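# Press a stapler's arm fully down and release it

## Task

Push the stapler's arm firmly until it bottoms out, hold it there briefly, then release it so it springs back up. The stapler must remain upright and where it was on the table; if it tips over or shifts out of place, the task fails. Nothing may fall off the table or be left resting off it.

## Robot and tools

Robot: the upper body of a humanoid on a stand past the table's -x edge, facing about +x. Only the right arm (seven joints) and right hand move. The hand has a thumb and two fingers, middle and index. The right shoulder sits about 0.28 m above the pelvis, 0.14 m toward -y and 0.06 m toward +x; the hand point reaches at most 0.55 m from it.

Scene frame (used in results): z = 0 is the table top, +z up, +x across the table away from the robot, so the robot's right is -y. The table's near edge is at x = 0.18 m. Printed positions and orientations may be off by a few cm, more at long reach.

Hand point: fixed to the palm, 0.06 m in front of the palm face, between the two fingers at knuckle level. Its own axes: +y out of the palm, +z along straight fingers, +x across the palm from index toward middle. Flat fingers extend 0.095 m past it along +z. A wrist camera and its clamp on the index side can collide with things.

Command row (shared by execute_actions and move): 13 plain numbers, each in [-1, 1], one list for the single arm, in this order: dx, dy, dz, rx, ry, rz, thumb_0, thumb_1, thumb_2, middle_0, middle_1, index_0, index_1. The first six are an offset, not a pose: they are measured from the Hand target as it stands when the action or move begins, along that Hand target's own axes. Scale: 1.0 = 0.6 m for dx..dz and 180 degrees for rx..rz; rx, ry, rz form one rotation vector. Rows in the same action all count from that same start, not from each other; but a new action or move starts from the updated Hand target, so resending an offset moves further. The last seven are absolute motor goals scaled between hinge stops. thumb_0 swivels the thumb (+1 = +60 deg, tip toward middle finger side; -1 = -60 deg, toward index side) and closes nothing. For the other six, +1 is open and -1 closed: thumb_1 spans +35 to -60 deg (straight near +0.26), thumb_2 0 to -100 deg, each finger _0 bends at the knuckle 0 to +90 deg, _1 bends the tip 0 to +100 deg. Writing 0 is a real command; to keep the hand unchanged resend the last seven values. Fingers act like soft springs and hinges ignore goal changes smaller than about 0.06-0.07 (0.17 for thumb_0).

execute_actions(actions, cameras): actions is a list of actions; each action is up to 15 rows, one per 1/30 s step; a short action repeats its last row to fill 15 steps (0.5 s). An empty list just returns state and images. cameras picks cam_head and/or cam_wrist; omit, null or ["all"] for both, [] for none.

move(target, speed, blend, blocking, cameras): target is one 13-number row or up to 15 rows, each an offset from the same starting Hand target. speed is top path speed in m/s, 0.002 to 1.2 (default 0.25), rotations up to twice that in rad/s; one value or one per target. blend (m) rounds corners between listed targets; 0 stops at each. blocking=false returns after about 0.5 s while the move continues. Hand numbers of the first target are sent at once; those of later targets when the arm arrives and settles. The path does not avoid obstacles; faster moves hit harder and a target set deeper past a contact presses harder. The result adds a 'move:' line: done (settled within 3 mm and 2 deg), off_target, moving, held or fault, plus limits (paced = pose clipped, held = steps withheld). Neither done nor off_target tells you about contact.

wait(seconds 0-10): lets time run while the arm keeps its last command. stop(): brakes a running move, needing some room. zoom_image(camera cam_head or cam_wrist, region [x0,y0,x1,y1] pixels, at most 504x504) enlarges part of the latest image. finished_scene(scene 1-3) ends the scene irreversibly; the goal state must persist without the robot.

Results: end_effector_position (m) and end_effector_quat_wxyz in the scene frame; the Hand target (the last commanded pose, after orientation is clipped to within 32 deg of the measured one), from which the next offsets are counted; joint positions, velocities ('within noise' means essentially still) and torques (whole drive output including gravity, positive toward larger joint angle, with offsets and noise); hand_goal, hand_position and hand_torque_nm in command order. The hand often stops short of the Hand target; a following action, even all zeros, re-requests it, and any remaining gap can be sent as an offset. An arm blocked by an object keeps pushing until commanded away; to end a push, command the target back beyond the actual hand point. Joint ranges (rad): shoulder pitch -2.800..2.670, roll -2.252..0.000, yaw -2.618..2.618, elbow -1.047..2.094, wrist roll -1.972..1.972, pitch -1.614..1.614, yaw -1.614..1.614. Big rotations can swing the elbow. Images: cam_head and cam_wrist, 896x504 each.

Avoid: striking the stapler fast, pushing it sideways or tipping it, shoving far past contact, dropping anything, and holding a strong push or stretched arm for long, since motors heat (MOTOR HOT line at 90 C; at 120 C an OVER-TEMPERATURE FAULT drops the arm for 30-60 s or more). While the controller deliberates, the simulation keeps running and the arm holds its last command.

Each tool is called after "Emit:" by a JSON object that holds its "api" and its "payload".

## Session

Emit:
{"api": "execute_actions", "payload": {"actions": [], "cameras": ["cam_head"]}}

Scene clock: 0.00 s.
end_effector_position=(+0.2219, -0.4106, +0.2450) hand_goal=(+0.000, +0.263, +1.000, +1.000, +1.000, +1.000, +1.000) hand_position=(+0.000, +0.263, +1.000, +1.000, +1.000, +1.000, +1.000) hand_torque_nm=(+0.00, +0.00, +0.00, +0.00, +0.00, +0.00, +0.00) end_effector_quat_wxyz=(-0.116, -0.242, -0.362, +0.893)
Joint positions: [-0.527 -0.152 -0.493 -0.202 -1.344 1.209 -0.812]
Joint velocities: within noise
Joint torques (N m): no reading
Hand target: +0.2219, -0.4106, +0.2450; -0.116, -0.242, -0.362, +0.893
Images, in order (width x height): cam_head 896x504.

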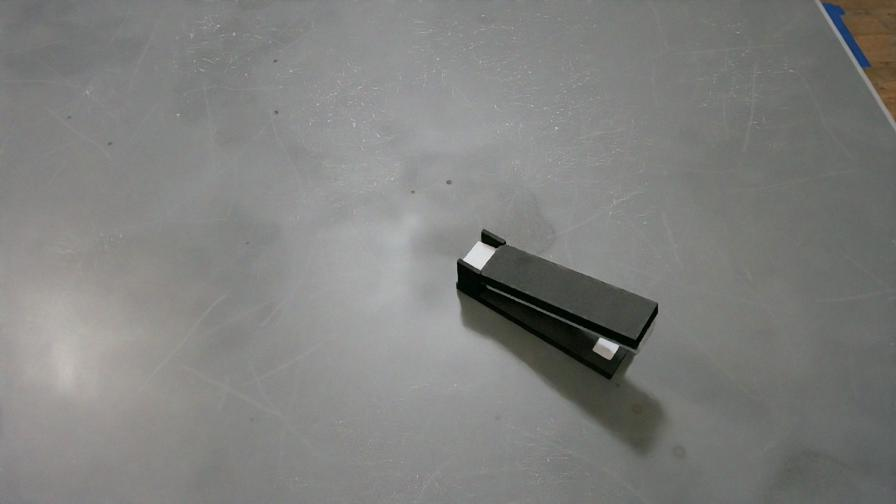

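Emit:
{"api": "move", "payload": {"target": [[-0.053, -0.076, -0.184, -0.8077, -0.1554, 0.1279, 0, 1, 1, -1, -1, -1, -1],[-0.099, -0.259, -0.611, -0.8077, -0.1554, 0.1279, 0, 1, 1, -1, -1, -1, -1]], "speed": [0.8, 0.4]}}

Scene clock: 5.83 s.
end_effector_position=(+0.2464, -0.3423, +0.2368) hand_goal=(+0.000, +1.000, +1.000, -1.000, -1.000, -1.000, -1.000) hand_position=(+0.000, +0.939, +1.000, -0.940, -0.939, -0.940, -0.939) hand_torque_nm=(+0.00, -0.08, +0.00, +0.07, +0.08, +0.07, +0.08) end_effector_quat_wxyz=(+0.403, +0.033, +0.801, -0.442)
Joint positions: [-0.254 -0.63 -0.707 -0.73 -1.262 1.241 1.274]
Joint velocities: within noise
Joint torques (N m): [-0.63 -4.12 -0.52 -2.69 -0.45 -0.34 -0.75]
Hand target: +0.2450, -0.3415, +0.2332; +0.399, +0.036, +0.803, -0.441 (not the last commanded pose)
Off the commanded pose: 0.331 m, 65 deg.
move: held (a check stopped the path); path passed 0 of 2 targets; limits=held
pose unreachable: on one or more control steps of this call, first in action 0 (counted from 0), an arm could not follow its commanded pose, so it was not sent that pose on those steps. It may still have moved: this result reports where it is.
cause: moving toward the commanded pose would bring two parts of the arm too close to each other (its forearm and its thumb, with joints 6 (wrist pitch) and 7 (wrist yaw) between them).

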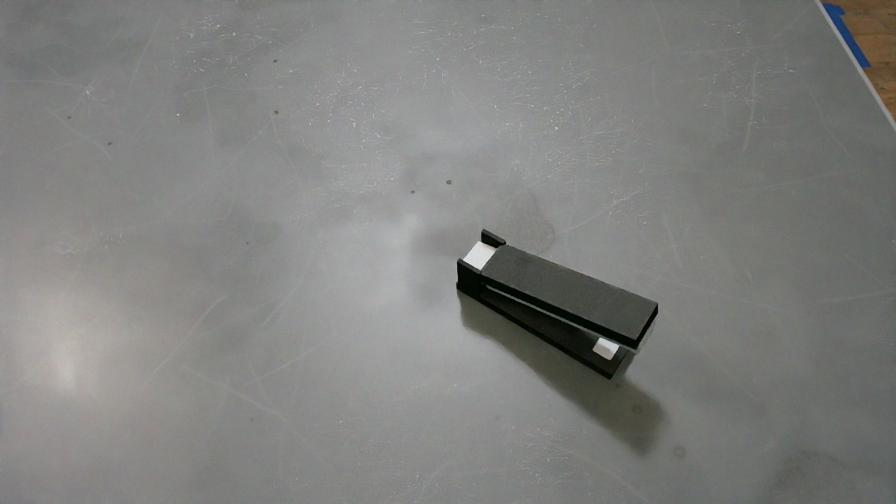

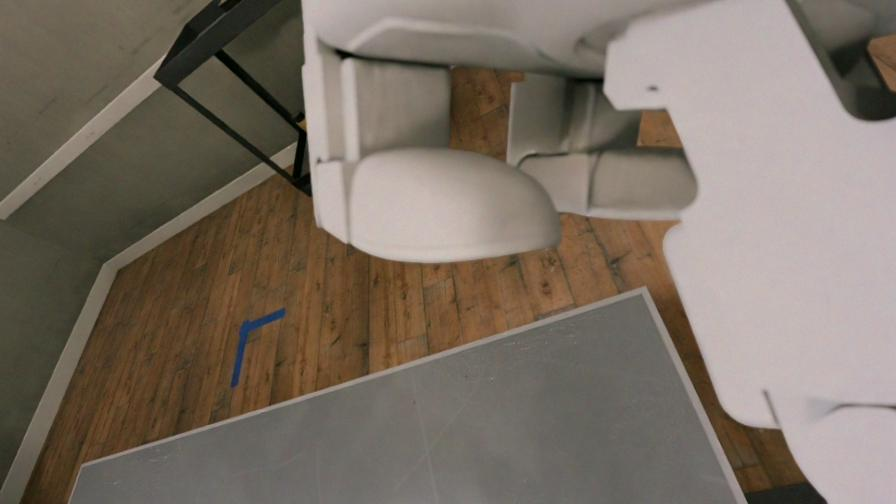

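Emit:
{"api": "move", "payload": {"target": [[-0.0925, 0.163, -0.035, -0.354, -0.054, 0.0525, 0, 0.263, 1, -1, -1, -1, -1],[-0.151, 0.475, -0.226, -0.354, -0.054, 0.0525, 0, 1, 1, -1, -1, -1, -1]], "speed": [0.8, 0.45]}}

Scene clock: 11.83 s.
end_effector_position=(+0.3431, -0.0413, +0.1445) hand_goal=(+0.000, +1.000, +1.000, -1.000, -1.000, -1.000, -1.000) hand_position=(+0.000, +0.919, +1.000, -0.940, -0.942, -0.940, -0.942) hand_torque_nm=(+0.00, -0.11, +0.00, +0.07, +0.08, +0.07, +0.08) end_effector_quat_wxyz=(+0.461, -0.156, +0.871, +0.075)
Joint positions: [-0.575 0.025 -0.085 -0.343 -0.543 1.177 0.713]
Joint velocities: within noise
Joint torques (N m): [-3.06 -0.52 -0.08 -2.93 0.37 -1.26 -0.02]
Hand target: +0.3407, -0.0416, +0.1399; +0.454, -0.153, +0.874, +0.079
Off the commanded pose: 0.005 m, 1 deg.
joint sent to its limit — joint 2 (shoulder roll), upper limit. The joint targets still meet the commanded pose.
move: off_target; target 2's new numbers were sent with the hand 0.005 m and 1 deg from that target

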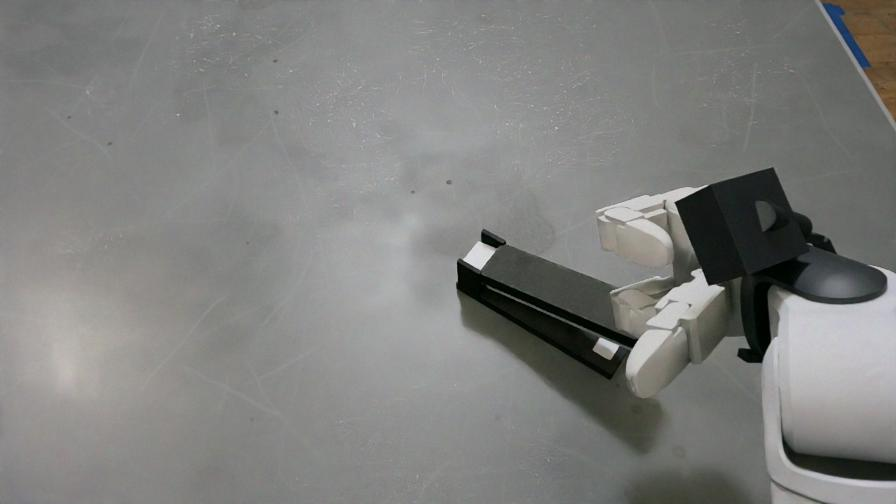

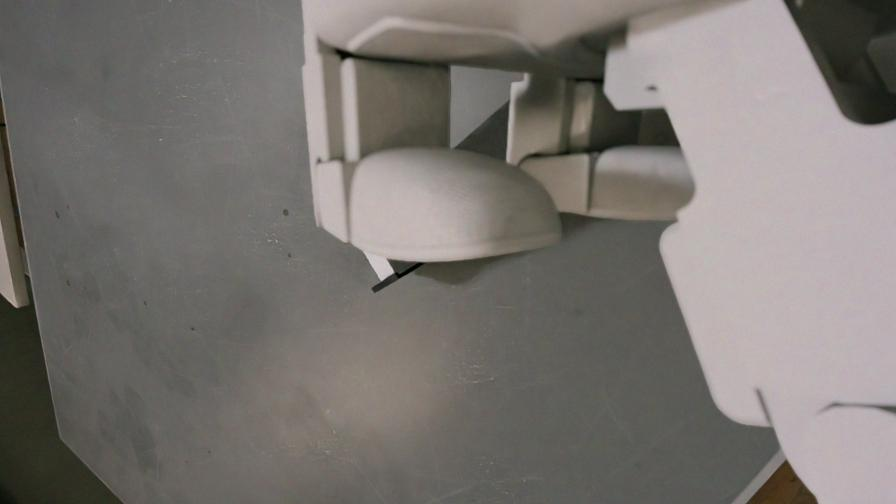

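Emit:
{"api": "move", "payload": {"target": [0.15, 0.0035, 0.063, 0, 0, 0, 0, 1, 1, -1, -1, -1, -1], "speed": 0.15, "cameras": ["cam_head"]}}

Scene clock: 14.67 s.
end_effector_position=(+0.3378, -0.0404, +0.0870) hand_goal=(+0.000, +1.000, +1.000, -1.000, -1.000, -1.000, -1.000) hand_position=(+0.000, +0.923, +1.000, -0.998, -0.942, -0.940, -0.942) hand_torque_nm=(+0.00, -0.10, +0.00, +0.00, +0.08, +0.07, +0.08) end_effector_quat_wxyz=(+0.526, -0.172, +0.829, +0.081)
Joint positions: [-0.37 0.025 -0.113 -0.061 -0.291 0.553 0.489]
Joint velocities: within noise
Joint torques (N m): [0.71 -0.36 0.14 3.69 -0.14 0.9 -0.62]
Hand target: +0.3204, -0.0467, +0.0445; +0.454, -0.153, +0.874, +0.079
Off the commanded pose: 0.046 m, 10 deg.
joint sent to its limit — joint 2 (shoulder roll), upper limit. The joint targets are off in position, not in orientation.
move: off_target
Images, in order (width x height): cam_head 896x504.

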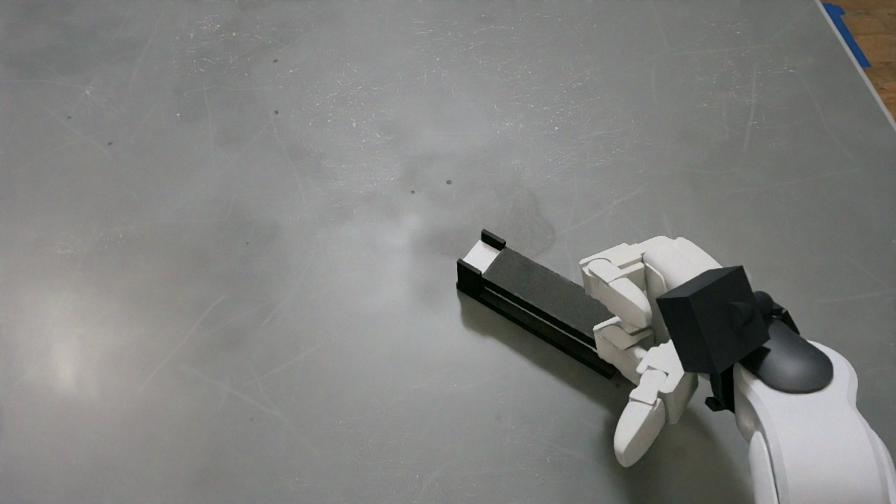

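Emit:
{"api": "move", "payload": {"target": [0.0947, 0.0035, 0.0246, 0, 0, 0, 0, 1, 1, -1, -1, -1, -1], "speed": 0.15, "cameras": ["cam_head"]}}

Scene clock: 16.63 s.
end_effector_position=(+0.3368, -0.0379, +0.0811) hand_goal=(+0.000, +1.000, +1.000, -1.000, -1.000, -1.000, -1.000) hand_position=(+0.000, +0.928, +1.000, -0.999, -0.942, -0.940, -0.942) hand_torque_nm=(+0.00, -0.10, +0.00, +0.00, +0.08, +0.07, +0.08) end_effector_quat_wxyz=(+0.596, -0.177, +0.778, +0.087)
Joint positions: [-0.325 0.025 -0.131 0.099 -0.225 0.18 0.446]
Joint velocities: within noise
Joint torques (N m): [5.78 -1.05 0.37 9.61 -0.99 3.2 -0.87]
Hand target: +0.3003, -0.0517, -0.0105; +0.454, -0.153, +0.874, +0.079
Off the commanded pose: 0.100 m, 20 deg.
move: off_target
Images, in order (width x height): cam_head 896x504.

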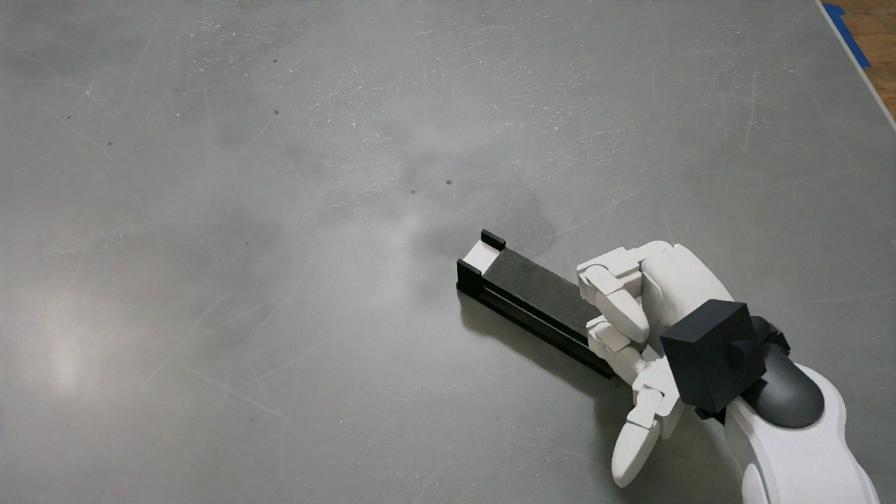

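Emit:
{"api": "move", "payload": {"target": [-0.258, -0.007, -0.097, 0, 0, 0, 0, 1, 1, -1, -1, -1, -1], "speed": 0.25, "cameras": ["cam_head"]}}

Scene clock: 19.07 s.
end_effector_position=(+0.3403, -0.0404, +0.1506) hand_goal=(+0.000, +1.000, +1.000, -1.000, -1.000, -1.000, -1.000) hand_position=(+0.000, +0.929, +1.000, -0.999, -0.942, -0.940, -0.942) hand_torque_nm=(+0.00, -0.09, +0.00, +0.00, +0.08, +0.07, +0.08) end_effector_quat_wxyz=(+0.457, -0.152, +0.873, +0.082)
Joint positions: [-0.578 -0.065 -0.04 -0.394 -0.337 1.276 0.577]
Joint velocities: within noise
Joint torques (N m): [-4.26 -1.5 -0.01 -3.15 0.08 -0.85 0.07]
Hand target: +0.3406, -0.0416, +0.1496; +0.454, -0.153, +0.874, +0.079
Off the commanded pose: 0.002 m, 0 deg.
move: done
Images, in order (width x height): cam_head 896x504.

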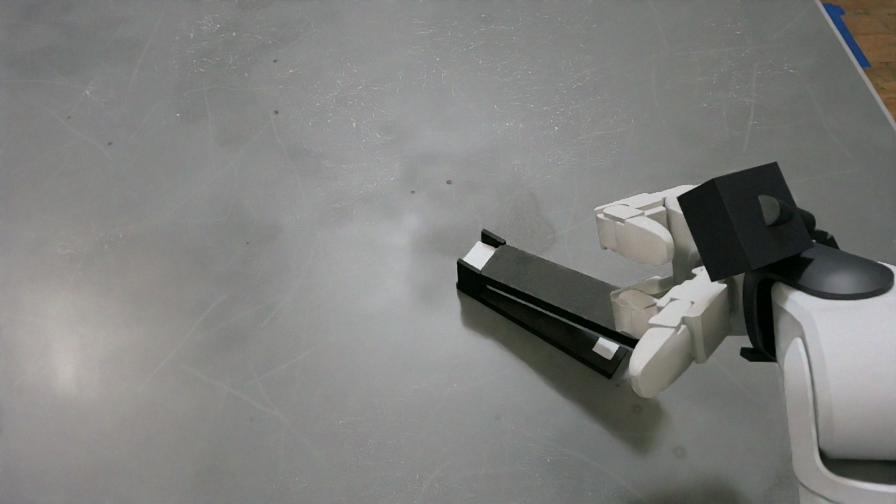

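Emit:
{"api": "finished_scene", "payload": {"scene": 2}}

The scene is finished: the task was done.


## Next scene

The same job, from a new start.

Emit:
{"api": "execute_actions", "payload": {"actions": [], "cameras": ["cam_head"]}}

Scene clock: 0.00 s.
end_effector_position=(+0.2216, -0.3782, +0.1801) hand_goal=(+0.000, +0.263, +1.000, +1.000, +1.000, +1.000, +1.000) hand_position=(+0.000, +0.263, +1.000, +1.000, +1.000, +1.000, +1.000) hand_torque_nm=(+0.00, +0.00, +0.00, +0.00, +0.00, +0.00, +0.00) end_effector_quat_wxyz=(+0.646, +0.124, +0.418, -0.627)
Joint positions: [0.351 -0.455 -0.418 0.058 -0.192 -0.527 -1.089]
Joint velocities: within noise
Joint torques (N m): no reading
Hand target: +0.2216, -0.3782, +0.1801; +0.646, +0.124, +0.418, -0.627
Images, in order (width x height): cam_head 896x504.

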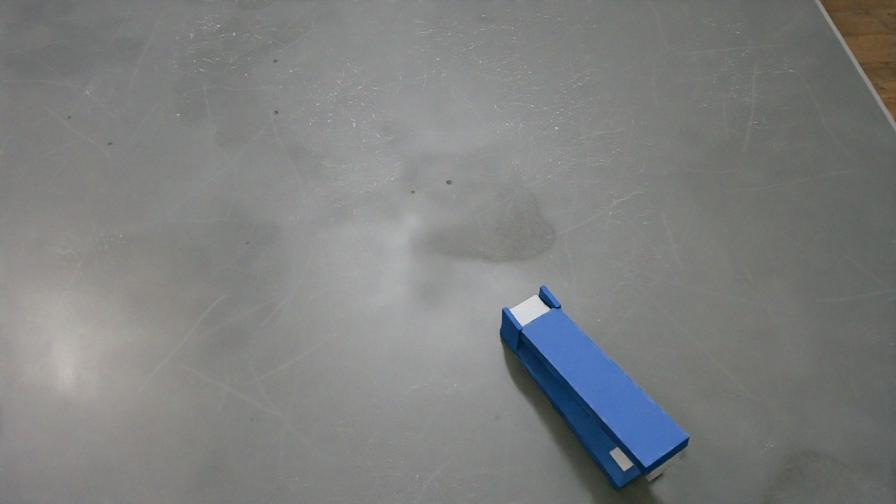

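Emit:
{"api": "move", "payload": {"target": [[-0.147, 0.057, -0.023, -0.5455, 0.2137, 0.1217, 0, 0.263, 1, -1, -1, -1, -1],[-0.3515, 0.167, -0.377, -0.5455, 0.2137, 0.1217, 0, 1, 1, -1, -1, -1, -1]], "speed": [0.8, 0.45]}}

Scene clock: 6.37 s.
end_effector_position=(+0.2536, -0.0574, +0.1506) hand_goal=(+0.000, +1.000, +1.000, -1.000, -1.000, -1.000, -1.000) hand_position=(+0.000, +0.920, +1.000, -0.941, -0.943, -0.941, -0.943) hand_torque_nm=(+0.00, -0.11, +0.00, +0.07, +0.08, +0.07, +0.08) end_effector_quat_wxyz=(+0.455, -0.153, +0.874, +0.079)
Joint positions: [-0.299 -1.152 0.513 -0.709 1.301 0.463 -0.641]
Joint velocities: within noise
Joint torques (N m): [-2.96 -2.39 -1.56 -1.3 0.02 -0.91 -0.03]
Hand target: +0.2548, -0.0562, +0.1500; +0.455, -0.153, +0.874, +0.080
Off the commanded pose: 0.002 m, 0 deg.
move: done

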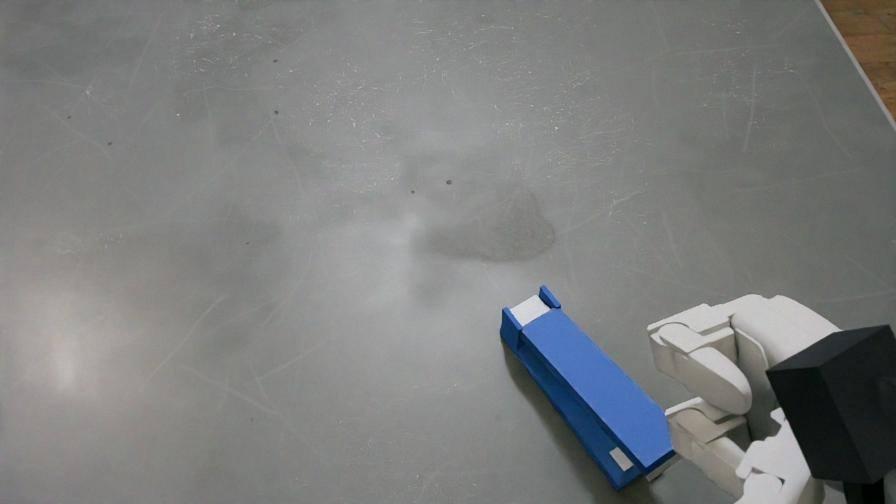

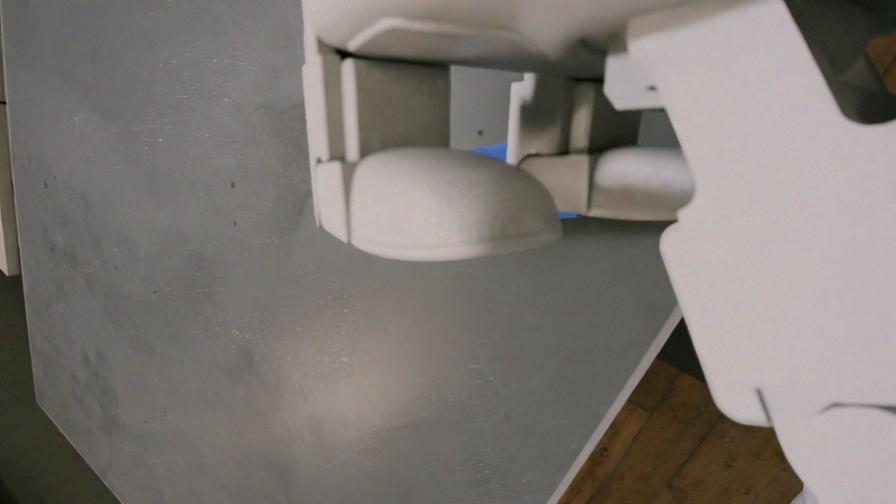

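Emit:
{"api": "move", "payload": {"target": [[0.027, 0.0345, 0.034, 0, 0, 0, 0, 1, 1, -1, -1, -1, -1],[0.157, 0.038, 0.0836, 0, 0, 0, 0, 1, 1, -1, -1, -1, -1]], "speed": 0.15, "cameras": ["cam_head"]}}

Scene clock: 10.70 s.
end_effector_position=(+0.2536, -0.0321, +0.0842) hand_goal=(+0.000, +1.000, +1.000, -1.000, -1.000, -1.000, -1.000) hand_position=(+0.000, +0.926, +1.000, -0.998, -0.943, -0.941, -0.943) hand_torque_nm=(+0.00, -0.10, +0.00, +0.00, +0.08, +0.07, +0.08) end_effector_quat_wxyz=(+0.517, -0.139, +0.838, +0.104)
Joint positions: [-0.227 -0.833 0.778 -0.33 0.794 0.1 -0.47]
Joint velocities: within noise
Joint torques (N m): [0.38 -2.21 1.12 3.1 0.19 1.33 -0.23]
Hand target: +0.2349, -0.0391, +0.0440; +0.455, -0.153, +0.874, +0.080
Off the commanded pose: 0.045 m, 9 deg.
move: off_target
Images, in order (width x height): cam_head 896x504.

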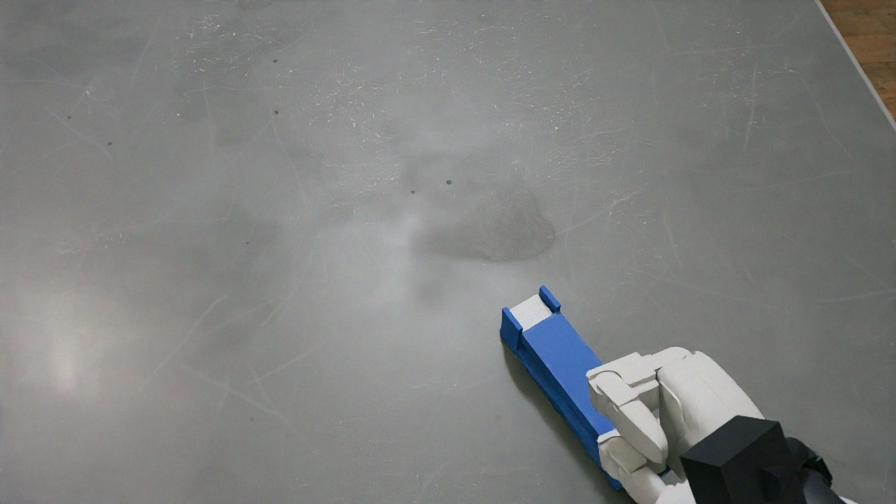

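Emit:
{"api": "move", "payload": {"target": [0.1015, 0.0035, 0.0294, 0, 0, 0, 0, 1, 1, -1, -1, -1, -1], "speed": 0.15, "cameras": ["cam_head"]}}

Scene clock: 13.00 s.
end_effector_position=(+0.2555, -0.0326, +0.0841) hand_goal=(+0.000, +1.000, +1.000, -1.000, -1.000, -1.000, -1.000) hand_position=(+0.000, +0.934, +1.000, -0.998, -0.943, -0.941, -0.943) hand_torque_nm=(+0.00, -0.09, +0.00, +0.00, +0.08, +0.07, +0.08) end_effector_quat_wxyz=(+0.606, -0.115, +0.775, +0.137)
Joint positions: [-0.215 -0.762 0.881 -0.071 0.667 -0.347 -0.387]
Joint velocities: within noise
Joint torques (N m): [4.33 -3.5 3.97 8.72 0.99 4.79 -0.21]
Hand target: +0.2149, -0.0441, -0.0160; +0.455, -0.153, +0.874, +0.080
Off the commanded pose: 0.109 m, 22 deg.
move: off_target
Images, in order (width x height): cam_head 896x504.

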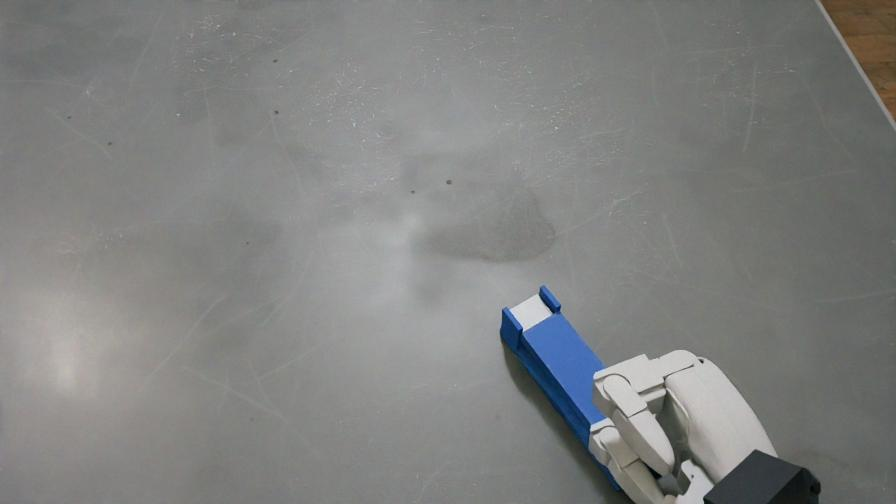

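Emit:
{"api": "move", "payload": {"target": [-0.271, -0.007, -0.107, 0, 0, 0, 0, 1, 1, -1, -1, -1, -1], "speed": 0.25, "cameras": ["cam_head"]}}

Scene clock: 15.30 s.
end_effector_position=(+0.2538, -0.0334, +0.1525) hand_goal=(+0.000, +1.000, +1.000, -1.000, -1.000, -1.000, -1.000) hand_position=(+0.000, +0.934, +1.000, -0.998, -0.943, -0.941, -0.943) hand_torque_nm=(+0.00, -0.09, +0.00, +0.00, +0.08, +0.07, +0.08) end_effector_quat_wxyz=(+0.453, -0.151, +0.875, +0.082)
Joint positions: [-0.507 -1.139 0.763 -0.72 1.369 0.378 -0.805]
Joint velocities: within noise
Joint torques (N m): [-3.08 -3.48 -2.14 -2.6 0.2 -0.85 -0.07]
Hand target: +0.2546, -0.0343, +0.1540; +0.455, -0.153, +0.874, +0.080
Off the commanded pose: 0.002 m, 0 deg.
move: done
Images, in order (width x height): cam_head 896x504.

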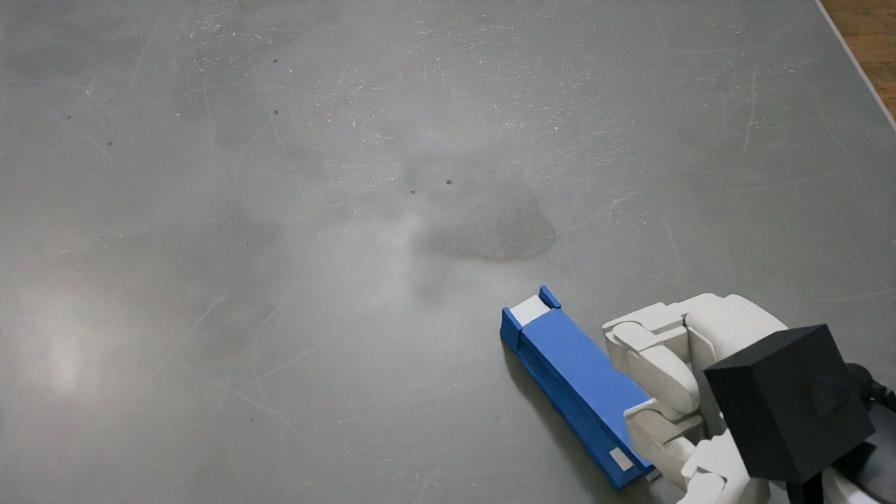

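Emit:
{"api": "finished_scene", "payload": {"scene": 3}}

The scene is finished: the task was done.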